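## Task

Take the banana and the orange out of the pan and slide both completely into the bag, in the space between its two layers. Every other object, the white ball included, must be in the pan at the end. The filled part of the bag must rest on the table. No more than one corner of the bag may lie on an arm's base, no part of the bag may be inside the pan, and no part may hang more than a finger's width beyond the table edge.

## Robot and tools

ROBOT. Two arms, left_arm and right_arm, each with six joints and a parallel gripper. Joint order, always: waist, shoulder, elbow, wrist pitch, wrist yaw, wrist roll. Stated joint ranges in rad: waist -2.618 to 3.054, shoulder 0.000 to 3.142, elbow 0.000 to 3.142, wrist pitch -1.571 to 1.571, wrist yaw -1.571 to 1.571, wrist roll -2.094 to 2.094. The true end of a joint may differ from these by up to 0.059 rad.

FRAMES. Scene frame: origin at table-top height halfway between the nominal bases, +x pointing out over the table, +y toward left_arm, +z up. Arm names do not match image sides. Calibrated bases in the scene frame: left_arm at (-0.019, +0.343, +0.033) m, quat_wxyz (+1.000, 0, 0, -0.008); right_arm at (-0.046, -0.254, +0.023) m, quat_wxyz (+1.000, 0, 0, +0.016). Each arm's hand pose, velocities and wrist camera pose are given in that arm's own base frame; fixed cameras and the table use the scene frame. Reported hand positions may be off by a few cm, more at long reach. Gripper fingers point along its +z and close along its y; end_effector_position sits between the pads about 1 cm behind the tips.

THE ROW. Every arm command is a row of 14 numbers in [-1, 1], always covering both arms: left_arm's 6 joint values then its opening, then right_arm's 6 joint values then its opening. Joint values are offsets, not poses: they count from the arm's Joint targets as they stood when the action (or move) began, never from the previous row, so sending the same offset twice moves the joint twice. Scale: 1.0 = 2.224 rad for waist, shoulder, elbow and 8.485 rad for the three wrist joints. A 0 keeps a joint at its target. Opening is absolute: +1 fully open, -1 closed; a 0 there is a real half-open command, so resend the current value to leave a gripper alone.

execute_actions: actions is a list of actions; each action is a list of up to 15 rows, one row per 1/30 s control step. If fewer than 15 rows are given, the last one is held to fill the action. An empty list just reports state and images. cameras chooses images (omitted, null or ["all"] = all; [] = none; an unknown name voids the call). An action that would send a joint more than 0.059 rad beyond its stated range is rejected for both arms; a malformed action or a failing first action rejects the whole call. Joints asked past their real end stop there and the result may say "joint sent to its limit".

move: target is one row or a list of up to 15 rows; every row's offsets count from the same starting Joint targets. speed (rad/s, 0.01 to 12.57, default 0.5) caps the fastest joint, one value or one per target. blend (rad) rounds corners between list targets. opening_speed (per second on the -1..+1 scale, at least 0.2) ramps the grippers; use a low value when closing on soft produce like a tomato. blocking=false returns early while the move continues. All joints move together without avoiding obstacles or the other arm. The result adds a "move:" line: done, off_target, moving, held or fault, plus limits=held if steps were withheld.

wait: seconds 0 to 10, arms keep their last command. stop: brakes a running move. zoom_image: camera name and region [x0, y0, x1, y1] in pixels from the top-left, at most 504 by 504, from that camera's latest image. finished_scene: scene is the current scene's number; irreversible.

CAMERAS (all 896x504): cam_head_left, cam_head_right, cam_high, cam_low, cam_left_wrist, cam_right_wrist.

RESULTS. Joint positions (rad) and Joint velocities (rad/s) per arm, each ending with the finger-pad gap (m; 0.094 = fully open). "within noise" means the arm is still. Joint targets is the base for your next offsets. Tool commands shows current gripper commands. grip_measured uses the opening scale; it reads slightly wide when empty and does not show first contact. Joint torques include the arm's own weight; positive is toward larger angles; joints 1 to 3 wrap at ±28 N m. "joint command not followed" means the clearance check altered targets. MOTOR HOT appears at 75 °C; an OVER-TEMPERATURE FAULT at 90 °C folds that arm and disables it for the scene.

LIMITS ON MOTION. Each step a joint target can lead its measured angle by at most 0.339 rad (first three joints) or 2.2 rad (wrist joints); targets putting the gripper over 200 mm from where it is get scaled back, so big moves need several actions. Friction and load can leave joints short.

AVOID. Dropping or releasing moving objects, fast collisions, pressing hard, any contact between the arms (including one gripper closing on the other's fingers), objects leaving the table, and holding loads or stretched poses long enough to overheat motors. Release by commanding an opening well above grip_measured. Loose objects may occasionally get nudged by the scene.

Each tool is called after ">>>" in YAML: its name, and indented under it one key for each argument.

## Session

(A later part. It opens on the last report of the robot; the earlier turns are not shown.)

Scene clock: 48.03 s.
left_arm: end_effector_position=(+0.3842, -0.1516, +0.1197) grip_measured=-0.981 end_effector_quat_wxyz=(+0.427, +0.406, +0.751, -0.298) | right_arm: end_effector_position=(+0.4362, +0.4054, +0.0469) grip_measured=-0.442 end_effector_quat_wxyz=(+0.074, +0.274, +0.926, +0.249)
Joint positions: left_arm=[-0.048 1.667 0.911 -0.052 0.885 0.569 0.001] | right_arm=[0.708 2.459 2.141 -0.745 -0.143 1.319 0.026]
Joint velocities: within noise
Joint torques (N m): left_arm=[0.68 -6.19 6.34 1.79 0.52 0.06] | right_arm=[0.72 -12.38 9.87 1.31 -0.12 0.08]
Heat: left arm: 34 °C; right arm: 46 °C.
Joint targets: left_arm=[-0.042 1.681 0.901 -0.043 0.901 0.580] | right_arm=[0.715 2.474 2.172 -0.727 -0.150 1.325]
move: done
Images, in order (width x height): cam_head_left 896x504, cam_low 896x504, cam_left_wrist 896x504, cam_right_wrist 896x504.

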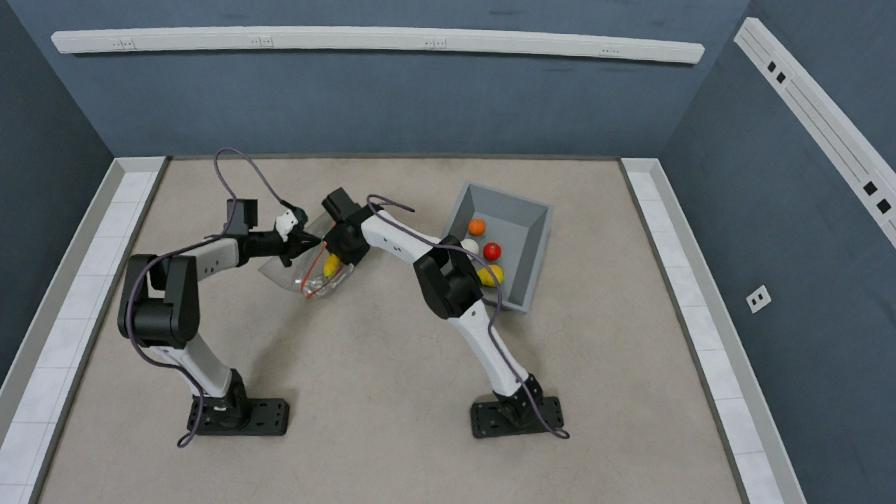

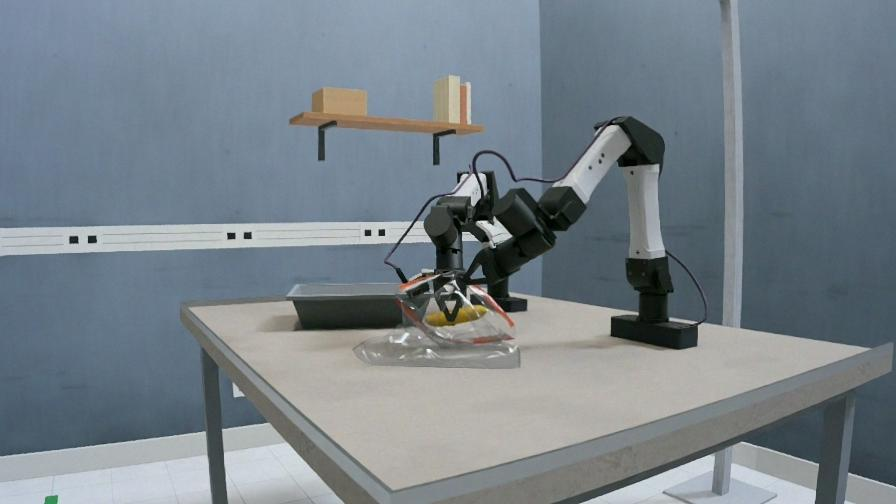

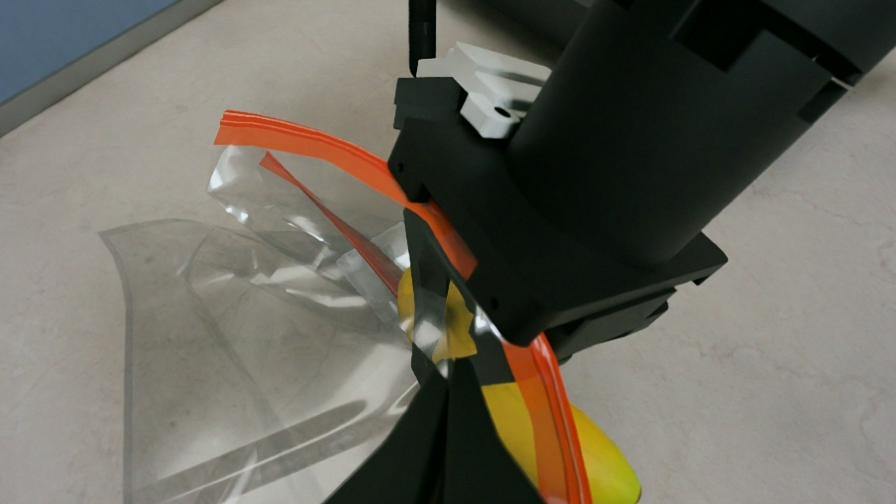

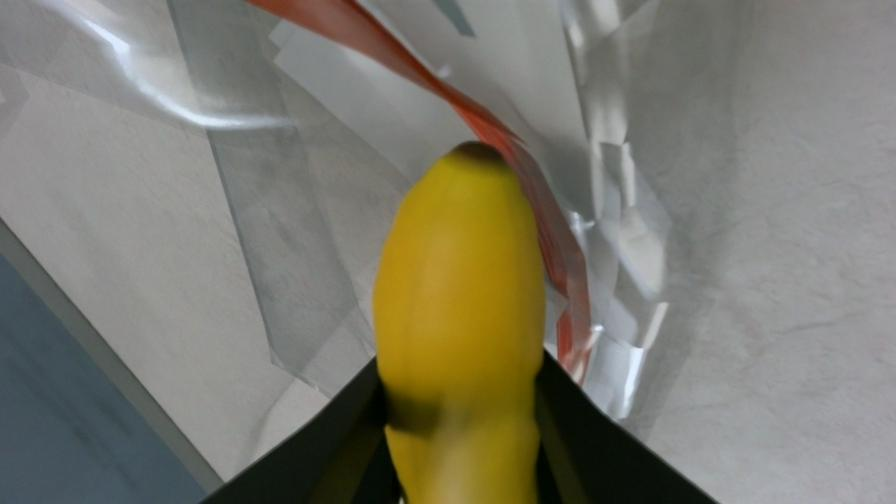

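>>> move:
  target: [0,0,0,0,0,0,-1,-0.0007,-0.0045,-0.0564,0.0135,0,0,-0.6]
  speed: 0.12
  cameras: ["cam_left_wrist","cam_right_wrist","cam_head_left","cam_low"]

>>> zoom_image:
  camera: "cam_low"
  region: [320, 200, 600, 400]

>>> zoom_image:
  camera: "cam_head_left"
  region: [270, 190, 400, 320]

Scene clock: 50.07 s.
left_arm: end_effector_position=(+0.3842, -0.1516, +0.1197) grip_measured=-0.981 end_effector_quat_wxyz=(+0.427, +0.406, +0.751, -0.298) | right_arm: end_effector_position=(+0.4375, +0.4065, +0.0266) grip_measured=-0.442 end_effector_quat_wxyz=(+0.079, +0.272, +0.924, +0.258)
Joint positions: left_arm=[-0.048 1.667 0.911 -0.052 0.885 0.569 0.001] | right_arm=[0.708 2.459 2.049 -0.632 -0.143 1.319 0.026]
Joint velocities: within noise
Joint torques (N m): left_arm=[0.72 -6.16 6.35 1.79 0.52 0.06] | right_arm=[0.57 -13.23 6.63 1.37 -0.11 0.09]
Heat: left arm: 33 °C; right arm: 46 °C.
Joint targets: left_arm=[-0.042 1.681 0.901 -0.043 0.901 0.580] | right_arm=[0.714 2.464 2.046 -0.613 -0.150 1.325]
move: done
Images, in order (width x height): cam_head_left 896x504, cam_low 896x504, cam_left_wrist 896x504, cam_right_wrist 896x504.

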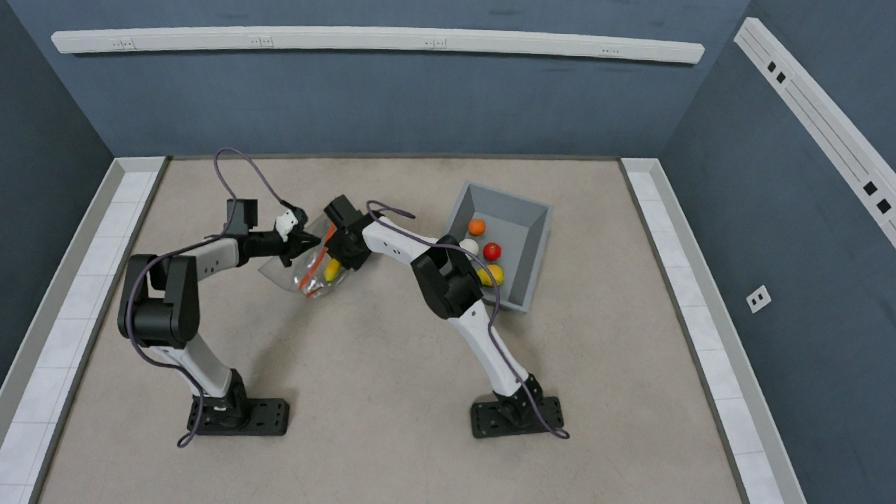

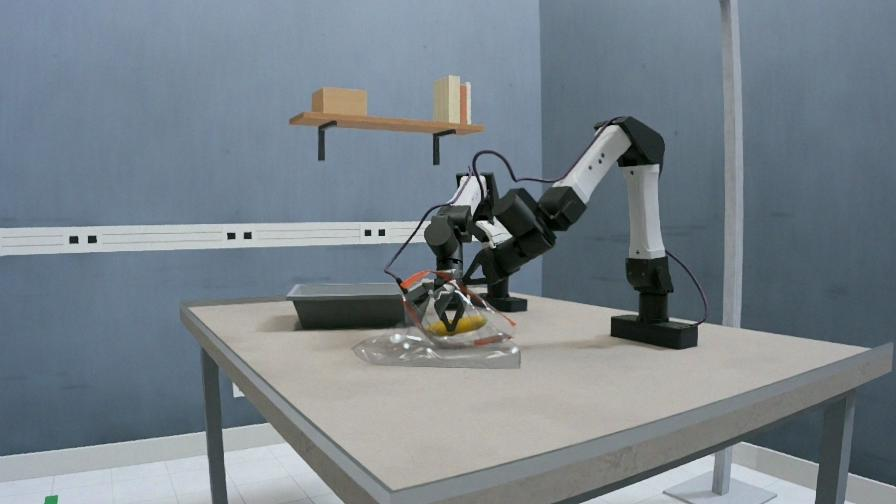

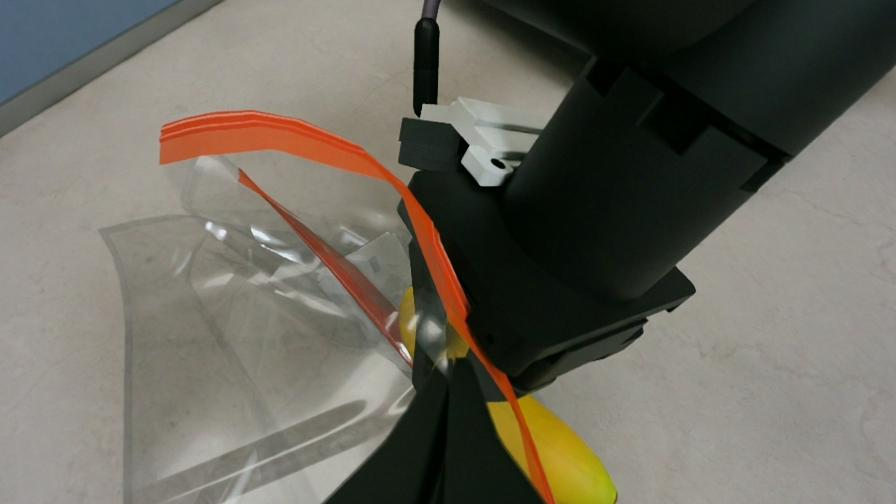

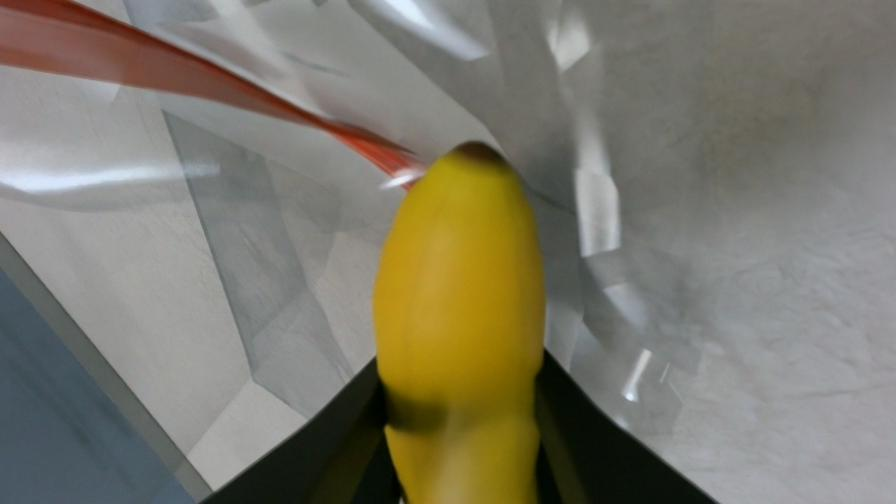

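Scaled by 1.800 from the camera's 896x504 image, which has a finer 1280x720 frame.

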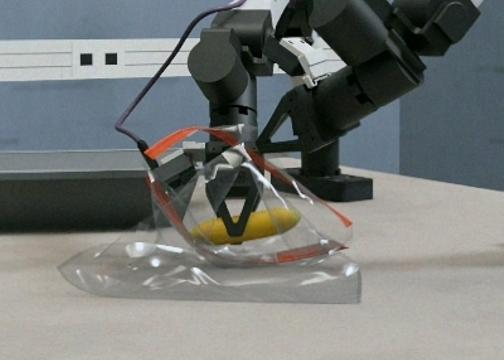

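Scaled by 3.877 from the camera's 896x504 image, which has a finer 1280x720 frame.

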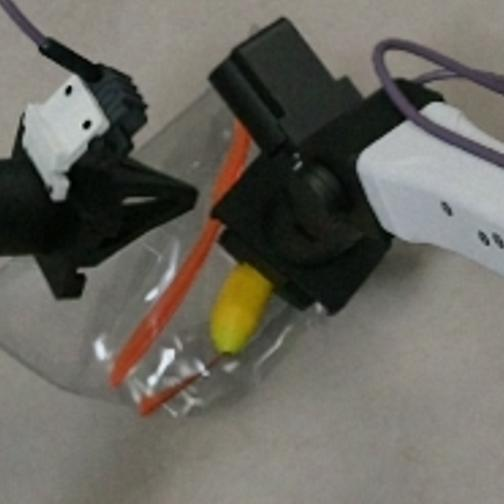

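>>> move:
  target:
    - [0,0,0,0,0,0,-1,0.0006,0.0045,0.0567,-0.0135,0,0,-0.6]
    - [0,0,0,0,0,0,-1,-0.0045,-0.0556,0.0175,-0.0190,0,0,-0.6]
    - [0,0,0,0,0,0,-1,-0.0121,-0.1309,-0.0024,-0.0335,0,0,-0.6]
    - [0,0,0,0,0,0,-1,-0.0216,-0.2109,-0.1232,-0.0227,0,-0.0,-0.6]
    - [0,0,0,0,0,0,-1,-0.0216,-0.2109,-0.1232,-0.0227,0,-0.3702,-0.6]
  speed: [0.2,0.25,0.3,0.5,1.3]
  cameras: ["cam_left_wrist","cam_right_wrist","cam_head_left","cam_low"]

>>> zoom_image:
  camera: "cam_low"
  region: [320, 200, 600, 400]

>>> zoom_image:
  camera: "cam_head_left"
  region: [270, 190, 400, 320]

Scene clock: 57.10 s.
left_arm: end_effector_position=(+0.3843, -0.1516, +0.1197) grip_measured=-0.981 end_effector_quat_wxyz=(+0.428, +0.406, +0.751, -0.297) | right_arm: end_effector_position=(+0.3806, +0.3340, +0.1257) grip_measured=-0.442 end_effector_quat_wxyz=(-0.238, +0.922, -0.298, +0.070)
Joint positions: left_arm=[-0.048 1.667 0.911 -0.051 0.885 0.569 0.001] | right_arm=[0.672 2.044 1.778 -0.822 -0.143 -1.808 0.026]
Joint velocities: within noise
Joint torques (N m): left_arm=[0.7 -6.15 6.31 1.79 0.52 0.06] | right_arm=[-0.55 -15.06 6.37 1.25 -0.22 -0.01]
Heat: left arm: 32 °C; right arm: 47 °C.
Joint targets: left_arm=[-0.042 1.681 0.901 -0.043 0.901 0.580] | right_arm=[0.666 1.995 1.772 -0.806 -0.150 -1.816]
move: off_target (right_arm); right_arm: the shoulder is farthest, 0.049 rad from its target
Images, in order (width x height): cam_head_left 896x504, cam_low 896x504, cam_left_wrist 896x504, cam_right_wrist 896x504.

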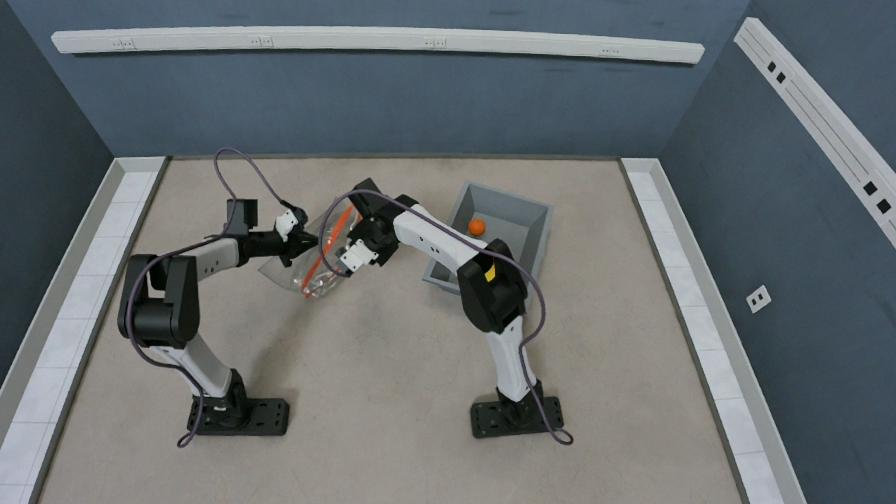

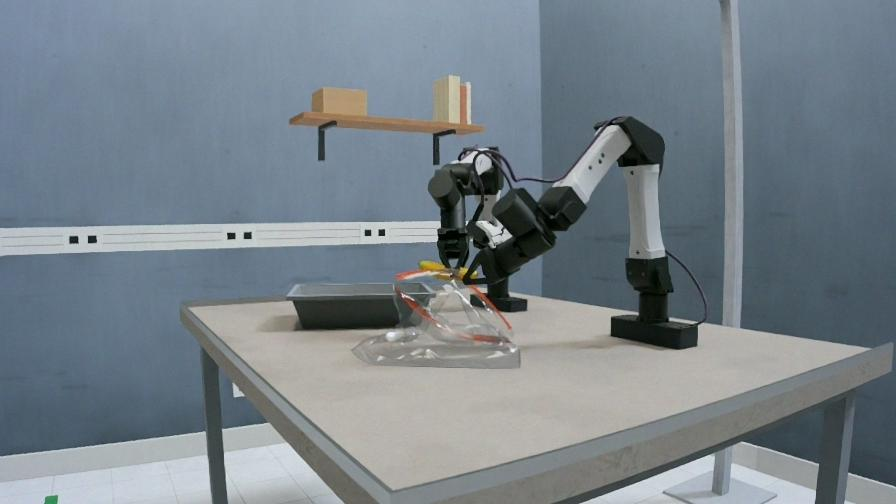

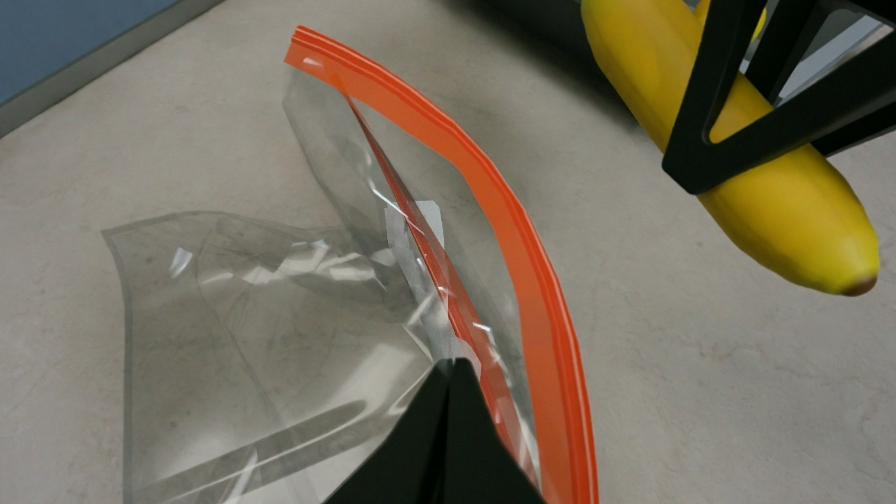

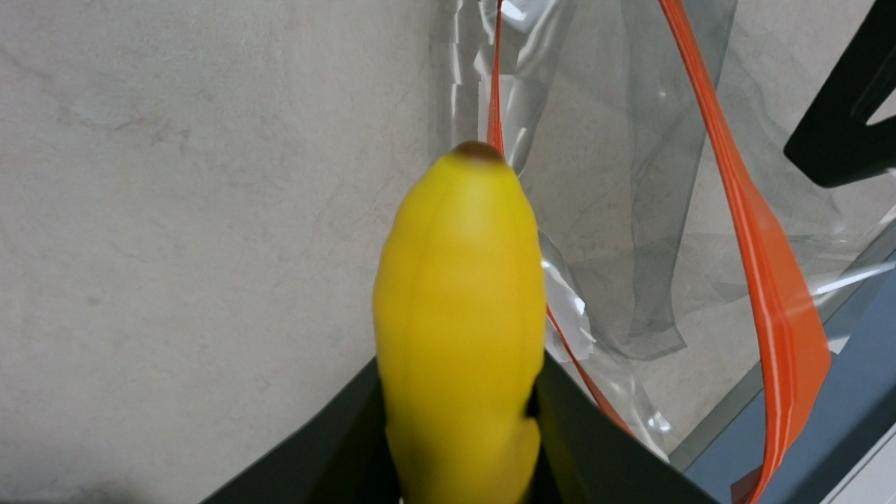

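Scaled by 1.800 from the camera's 896x504 image, which has a finer 1280x720 frame.

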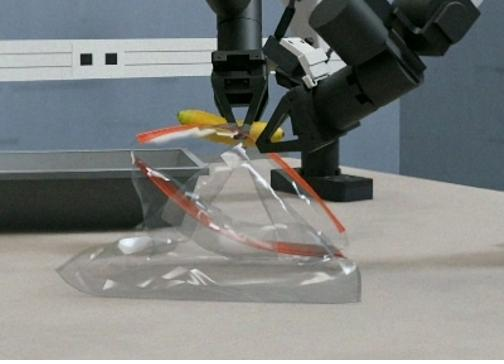

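Scaled by 3.877 from the camera's 896x504 image, which has a finer 1280x720 frame.

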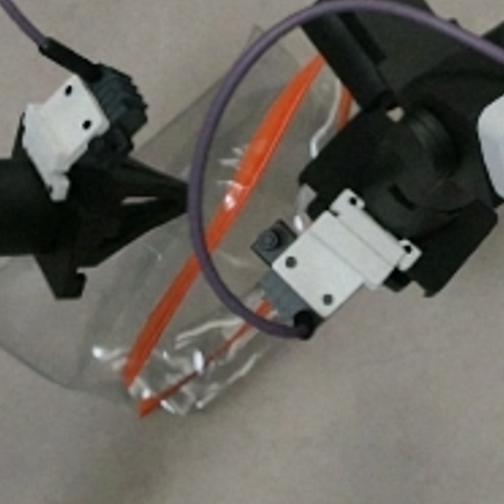

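>>> move:
  target: [0.0200,0.0078,0.0087,-0.0002,0,0,-1,0.0094,0.0799,0.1208,-0.0108,0,0,-0.6]
  speed: 0.25
  cameras: ["cam_left_wrist","cam_right_wrist","cam_head_left","cam_low"]

>>> zoom_image:
  camera: "cam_head_left"
  region: [270, 190, 400, 320]

Scene clock: 59.30 s.
left_arm: end_effector_position=(+0.3907, -0.1345, +0.1137) grip_measured=-0.981 end_effector_quat_wxyz=(+0.428, +0.388, +0.763, -0.291) | right_arm: end_effector_position=(+0.4045, +0.3587, +0.1457) grip_measured=-0.442 end_effector_quat_wxyz=(-0.256, +0.918, -0.291, +0.081)
Joint positions: left_arm=[-0.004 1.683 0.911 -0.051 0.886 0.569 0.001] | right_arm=[0.68 2.158 2.011 -0.897 -0.143 -1.809 0.026]
Joint velocities: within noise
Joint torques (N m): left_arm=[0.75 -6.2 8.18 1.75 0.52 0.06] | right_arm=[0.68 -10.4 9.78 1.13 -0.21 0.01]
Heat: left arm: 32 °C; right arm: 47 °C.
Joint targets: left_arm=[0.003 1.699 0.920 -0.045 0.901 0.580] | right_arm=[0.687 2.172 2.041 -0.897 -0.150 -1.816]
move: done
Images, in order (width x height): cam_head_left 896x504, cam_low 896x504, cam_left_wrist 896x504, cam_right_wrist 896x504.

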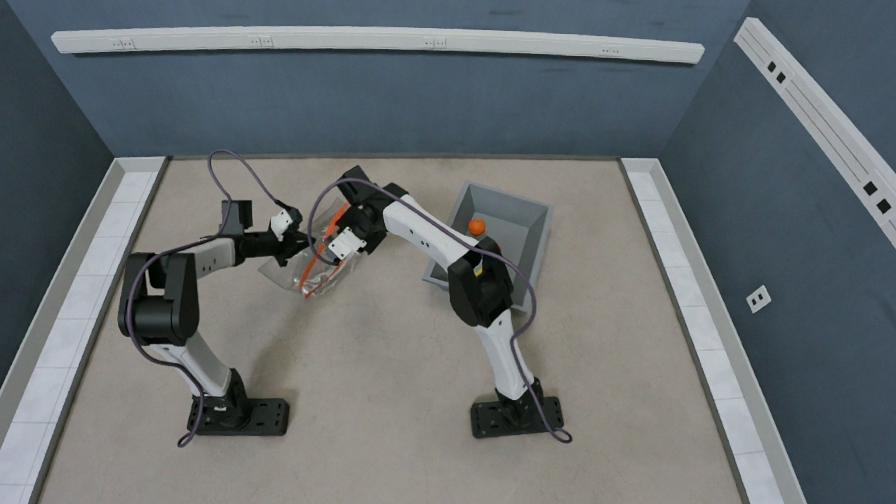

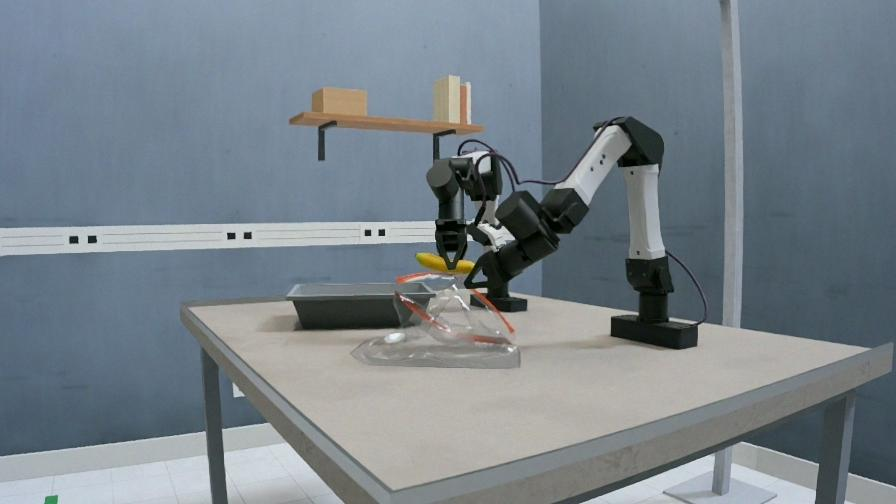

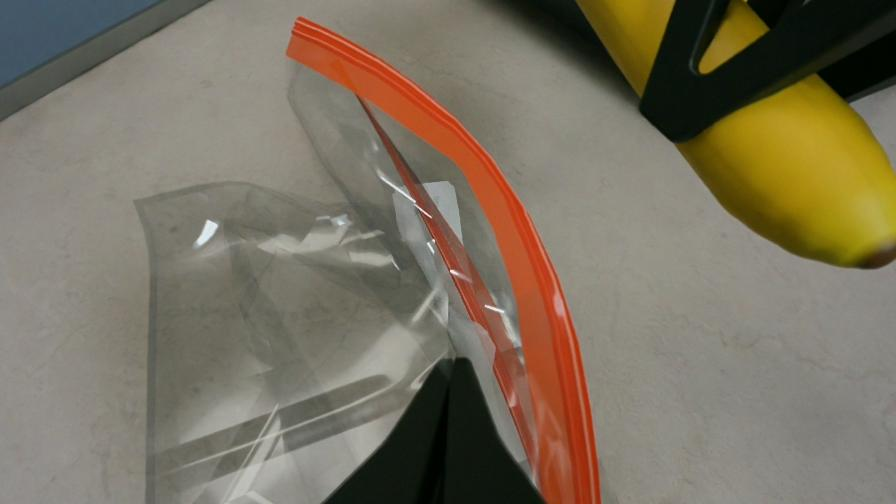

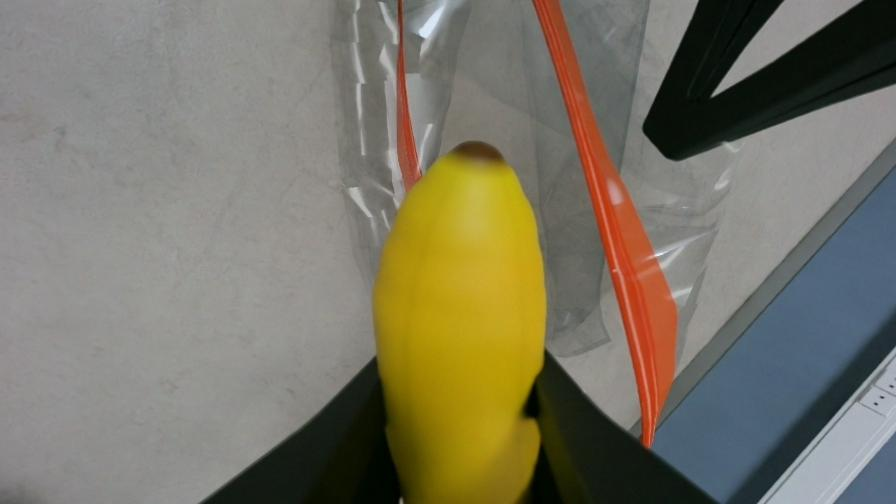

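Scaled by 3.877 from the camera's 896x504 image, which has a finer 1280x720 frame.

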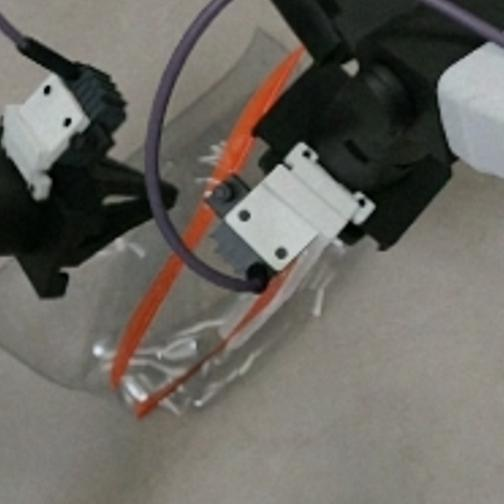

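>>> move:
  target: [0,0,0,0,0,0,-1,0.0093,0.0996,0.0509,0.0126,0,0,-0.6]
  speed: 0.2
  cameras: ["cam_left_wrist","cam_right_wrist","cam_head_left","cam_low"]

>>> zoom_image:
  camera: "cam_head_left"
  region: [270, 190, 400, 320]

>>> zoom_image:
  camera: "cam_low"
  region: [320, 200, 600, 400]

Scene clock: 61.53 s.
left_arm: end_effector_position=(+0.3907, -0.1345, +0.1137) grip_measured=-0.981 end_effector_quat_wxyz=(+0.428, +0.388, +0.763, -0.291) | right_arm: end_effector_position=(+0.4292, +0.3938, +0.0770) grip_measured=-0.442 end_effector_quat_wxyz=(-0.248, +0.924, -0.283, +0.073)
Joint positions: left_arm=[-0.004 1.683 0.911 -0.051 0.886 0.569 0.001] | right_arm=[0.701 2.383 2.125 -0.807 -0.143 -1.809 0.026]
Joint velocities: within noise
Joint torques (N m): left_arm=[0.76 -6.22 8.18 1.75 0.52 0.06] | right_arm=[0.72 -12.25 9.69 1.27 -0.21 0.02]
Heat: left arm: 32 °C; right arm: 47 °C.
Joint targets: left_arm=[0.003 1.699 0.920 -0.045 0.901 0.580] | right_arm=[0.707 2.394 2.154 -0.790 -0.150 -1.816]
move: done
Images, in order (width x height): cam_head_left 896x504, cam_low 896x504, cam_left_wrist 896x504, cam_right_wrist 896x504.

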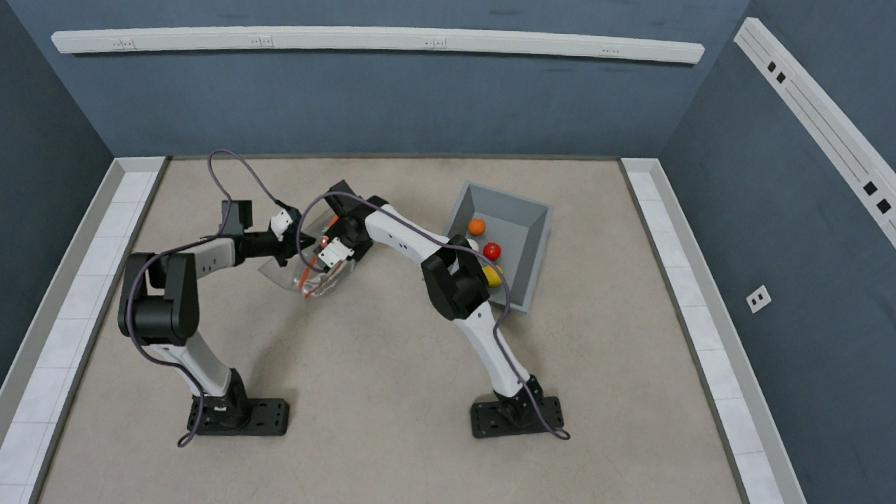

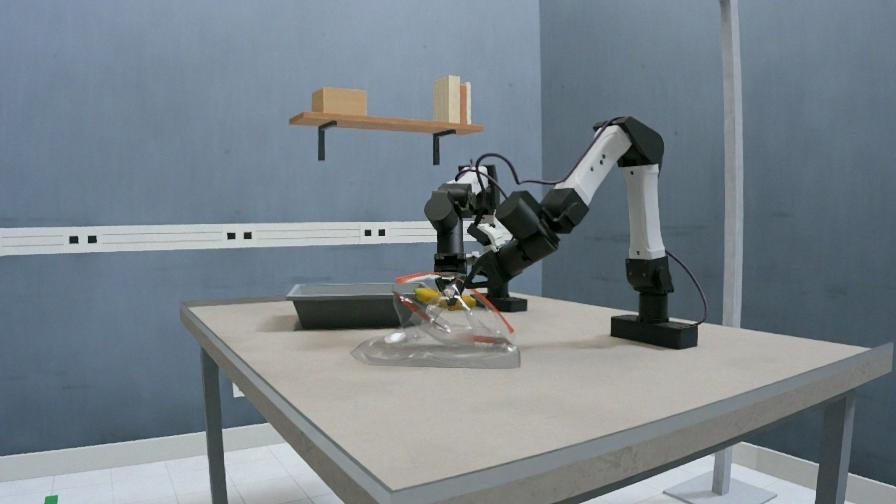

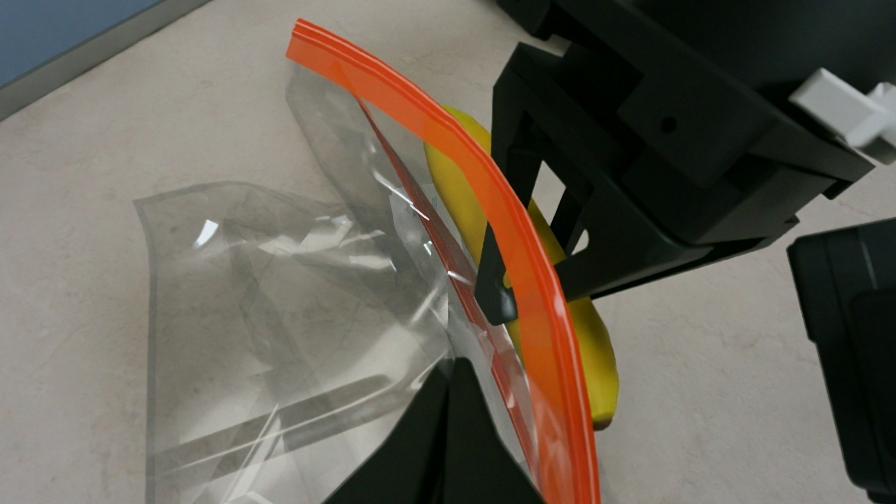

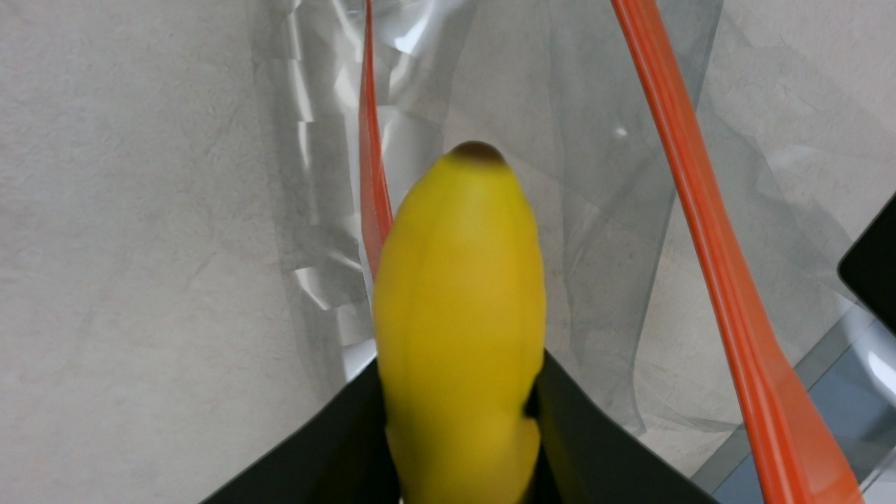

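Scaled by 3.877 from the camera's 896x504 image, which has a finer 1280x720 frame.

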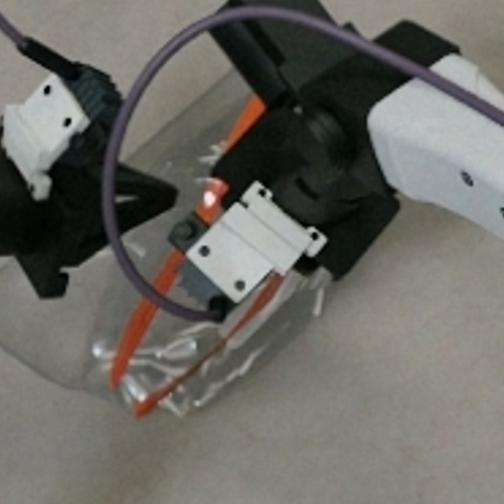

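Scaled by 1.800 from the camera's 896x504 image, which has a finer 1280x720 frame.

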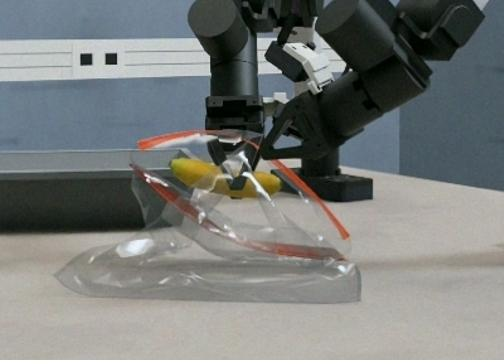

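>>> move:
  target: [0,0,0,0,0,0,-1,0.0041,0.0601,0.0326,0.0072,0,0,-0.6]
  speed: 0.15
  cameras: ["cam_left_wrist","cam_right_wrist","cam_head_left","cam_low"]

>>> zoom_image:
  camera: "cam_head_left"
  region: [270, 190, 400, 320]

>>> zoom_image:
  camera: "cam_low"
  region: [320, 200, 600, 400]

Scene clock: 63.20 s.
left_arm: end_effector_position=(+0.3907, -0.1345, +0.1137) grip_measured=-0.981 end_effector_quat_wxyz=(+0.428, +0.388, +0.763, -0.291) | right_arm: end_effector_position=(+0.4422, +0.4115, +0.0352) grip_measured=-0.442 end_effector_quat_wxyz=(-0.249, +0.925, -0.279, +0.072)
Joint positions: left_arm=[-0.004 1.683 0.911 -0.051 0.886 0.569 0.001] | right_arm=[0.709 2.514 2.196 -0.746 -0.143 -1.809 0.026]
Joint velocities: within noise
Joint torques (N m): left_arm=[0.7 -6.23 8.18 1.75 0.52 0.05] | right_arm=[0.69 -12.72 9.83 1.31 -0.22 0.02]
Heat: left arm: 32 °C; right arm: 47 °C.
Joint targets: left_arm=[0.003 1.699 0.920 -0.045 0.901 0.580] | right_arm=[0.716 2.528 2.227 -0.729 -0.150 -1.816]
move: done
Images, in order (width x height): cam_head_left 896x504, cam_low 896x504, cam_left_wrist 896x504, cam_right_wrist 896x504.

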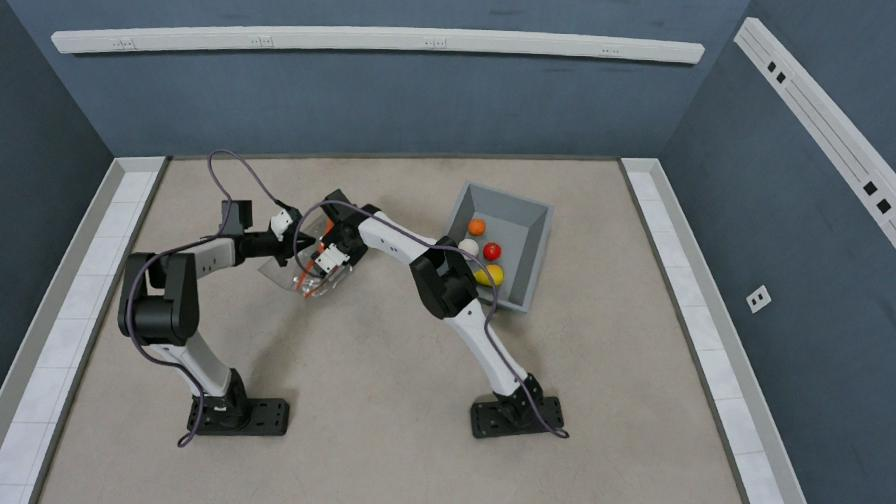

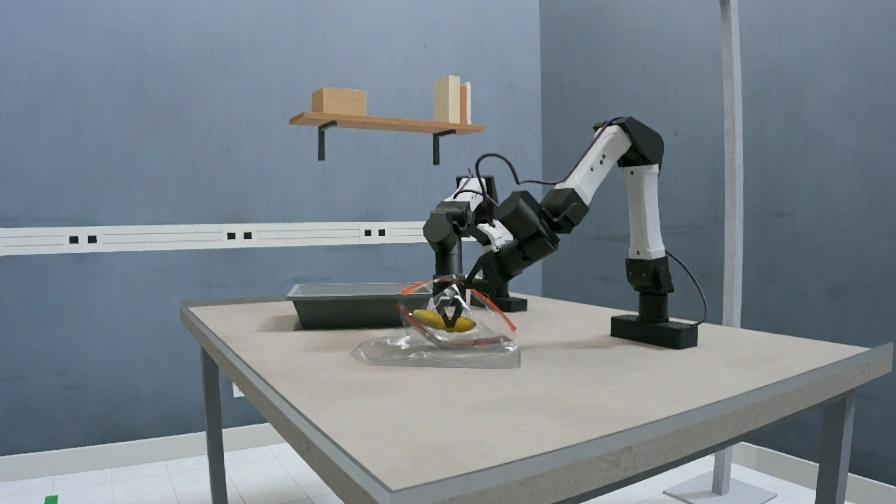

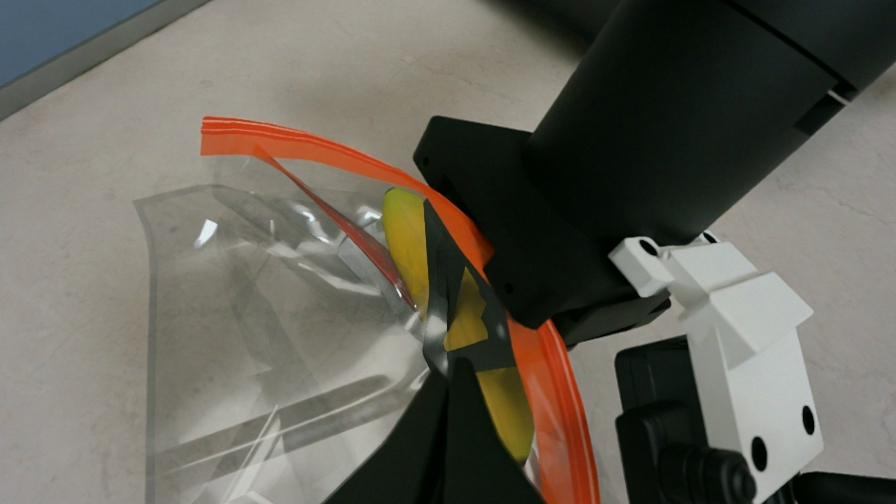

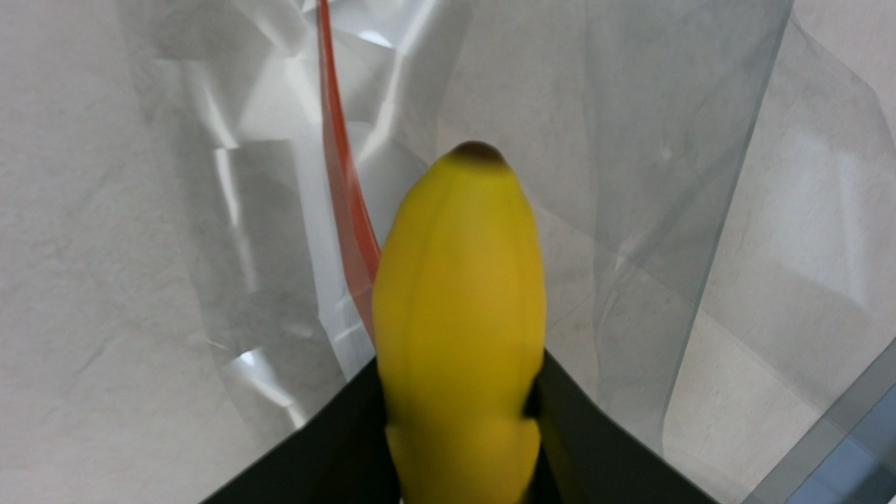

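Scaled by 3.877 from the camera's 896x504 image, which has a finer 1280x720 frame.

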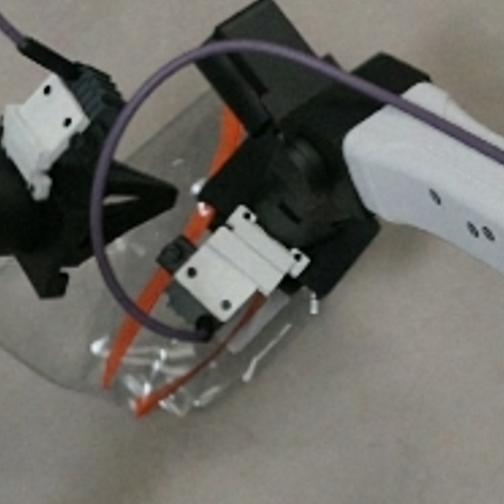

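Scaled by 1.800 from the camera's 896x504 image, which has a finer 1280x720 frame.

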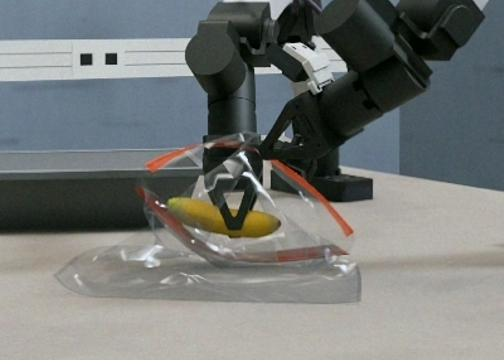

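>>> move:
  target: [0,0,0,0,0,0,-1,0,0.0055,-0.0287,0.0090,0,0,-0.6]
  speed: 0.12
  cameras: ["cam_left_wrist","cam_right_wrist","cam_low"]

>>> zoom_image:
  camera: "cam_low"
  region: [320, 200, 600, 400]

Scene clock: 64.90 s.
left_arm: end_effector_position=(+0.3907, -0.1345, +0.1137) grip_measured=-0.981 end_effector_quat_wxyz=(+0.428, +0.388, +0.763, -0.291) | right_arm: end_effector_position=(+0.4483, +0.4167, +0.0268) grip_measured=-0.442 end_effector_quat_wxyz=(-0.263, +0.921, -0.276, +0.081)
Joint positions: left_arm=[-0.004 1.683 0.911 -0.051 0.886 0.569 0.001] | right_arm=[0.709 2.525 2.166 -0.67 -0.143 -1.81 0.026]
Joint velocities: within noise
Joint torques (N m): left_arm=[0.87 -6.23 8.2 1.74 0.52 0.06] | right_arm=[0.68 -12.71 6.69 1.32 -0.21 0.02]
Heat: left arm: 31 °C; right arm: 47 °C.
Joint targets: left_arm=[0.003 1.699 0.920 -0.045 0.901 0.580] | right_arm=[0.716 2.540 2.163 -0.653 -0.150 -1.816]
move: done
Images, in order (width x height): cam_low 896x504, cam_left_wrist 896x504, cam_right_wrist 896x504.

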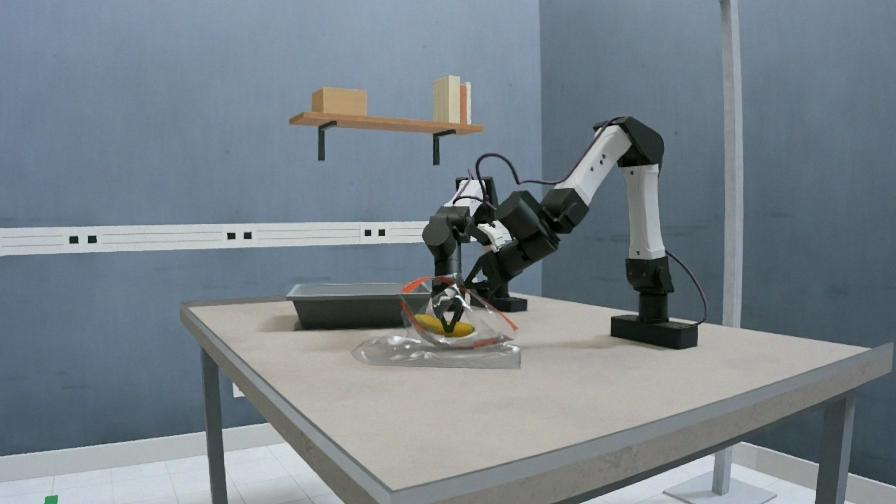

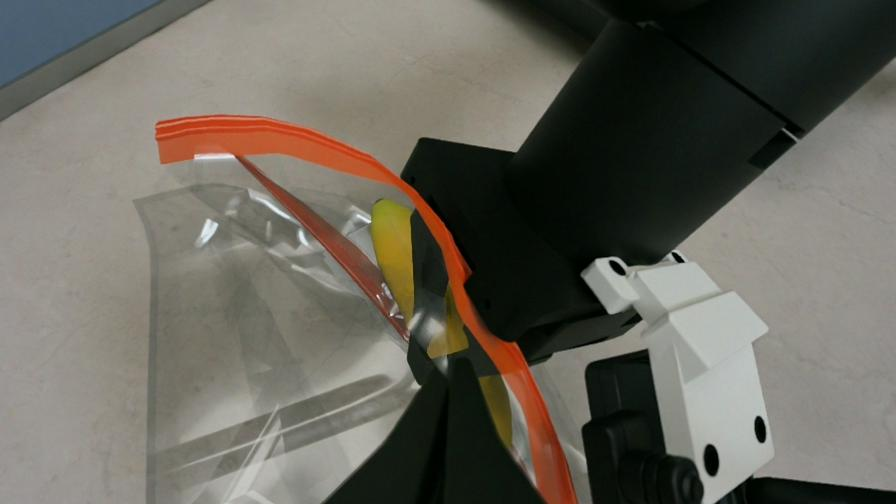

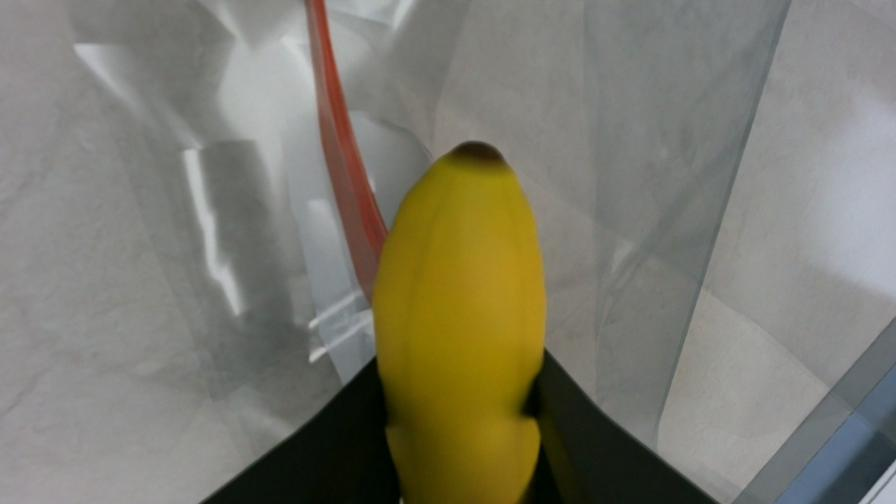

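Scaled by 1.800 from the camera's 896x504 image, which has a finer 1280x720 frame.

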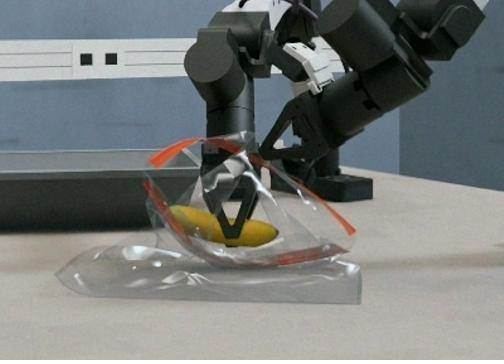

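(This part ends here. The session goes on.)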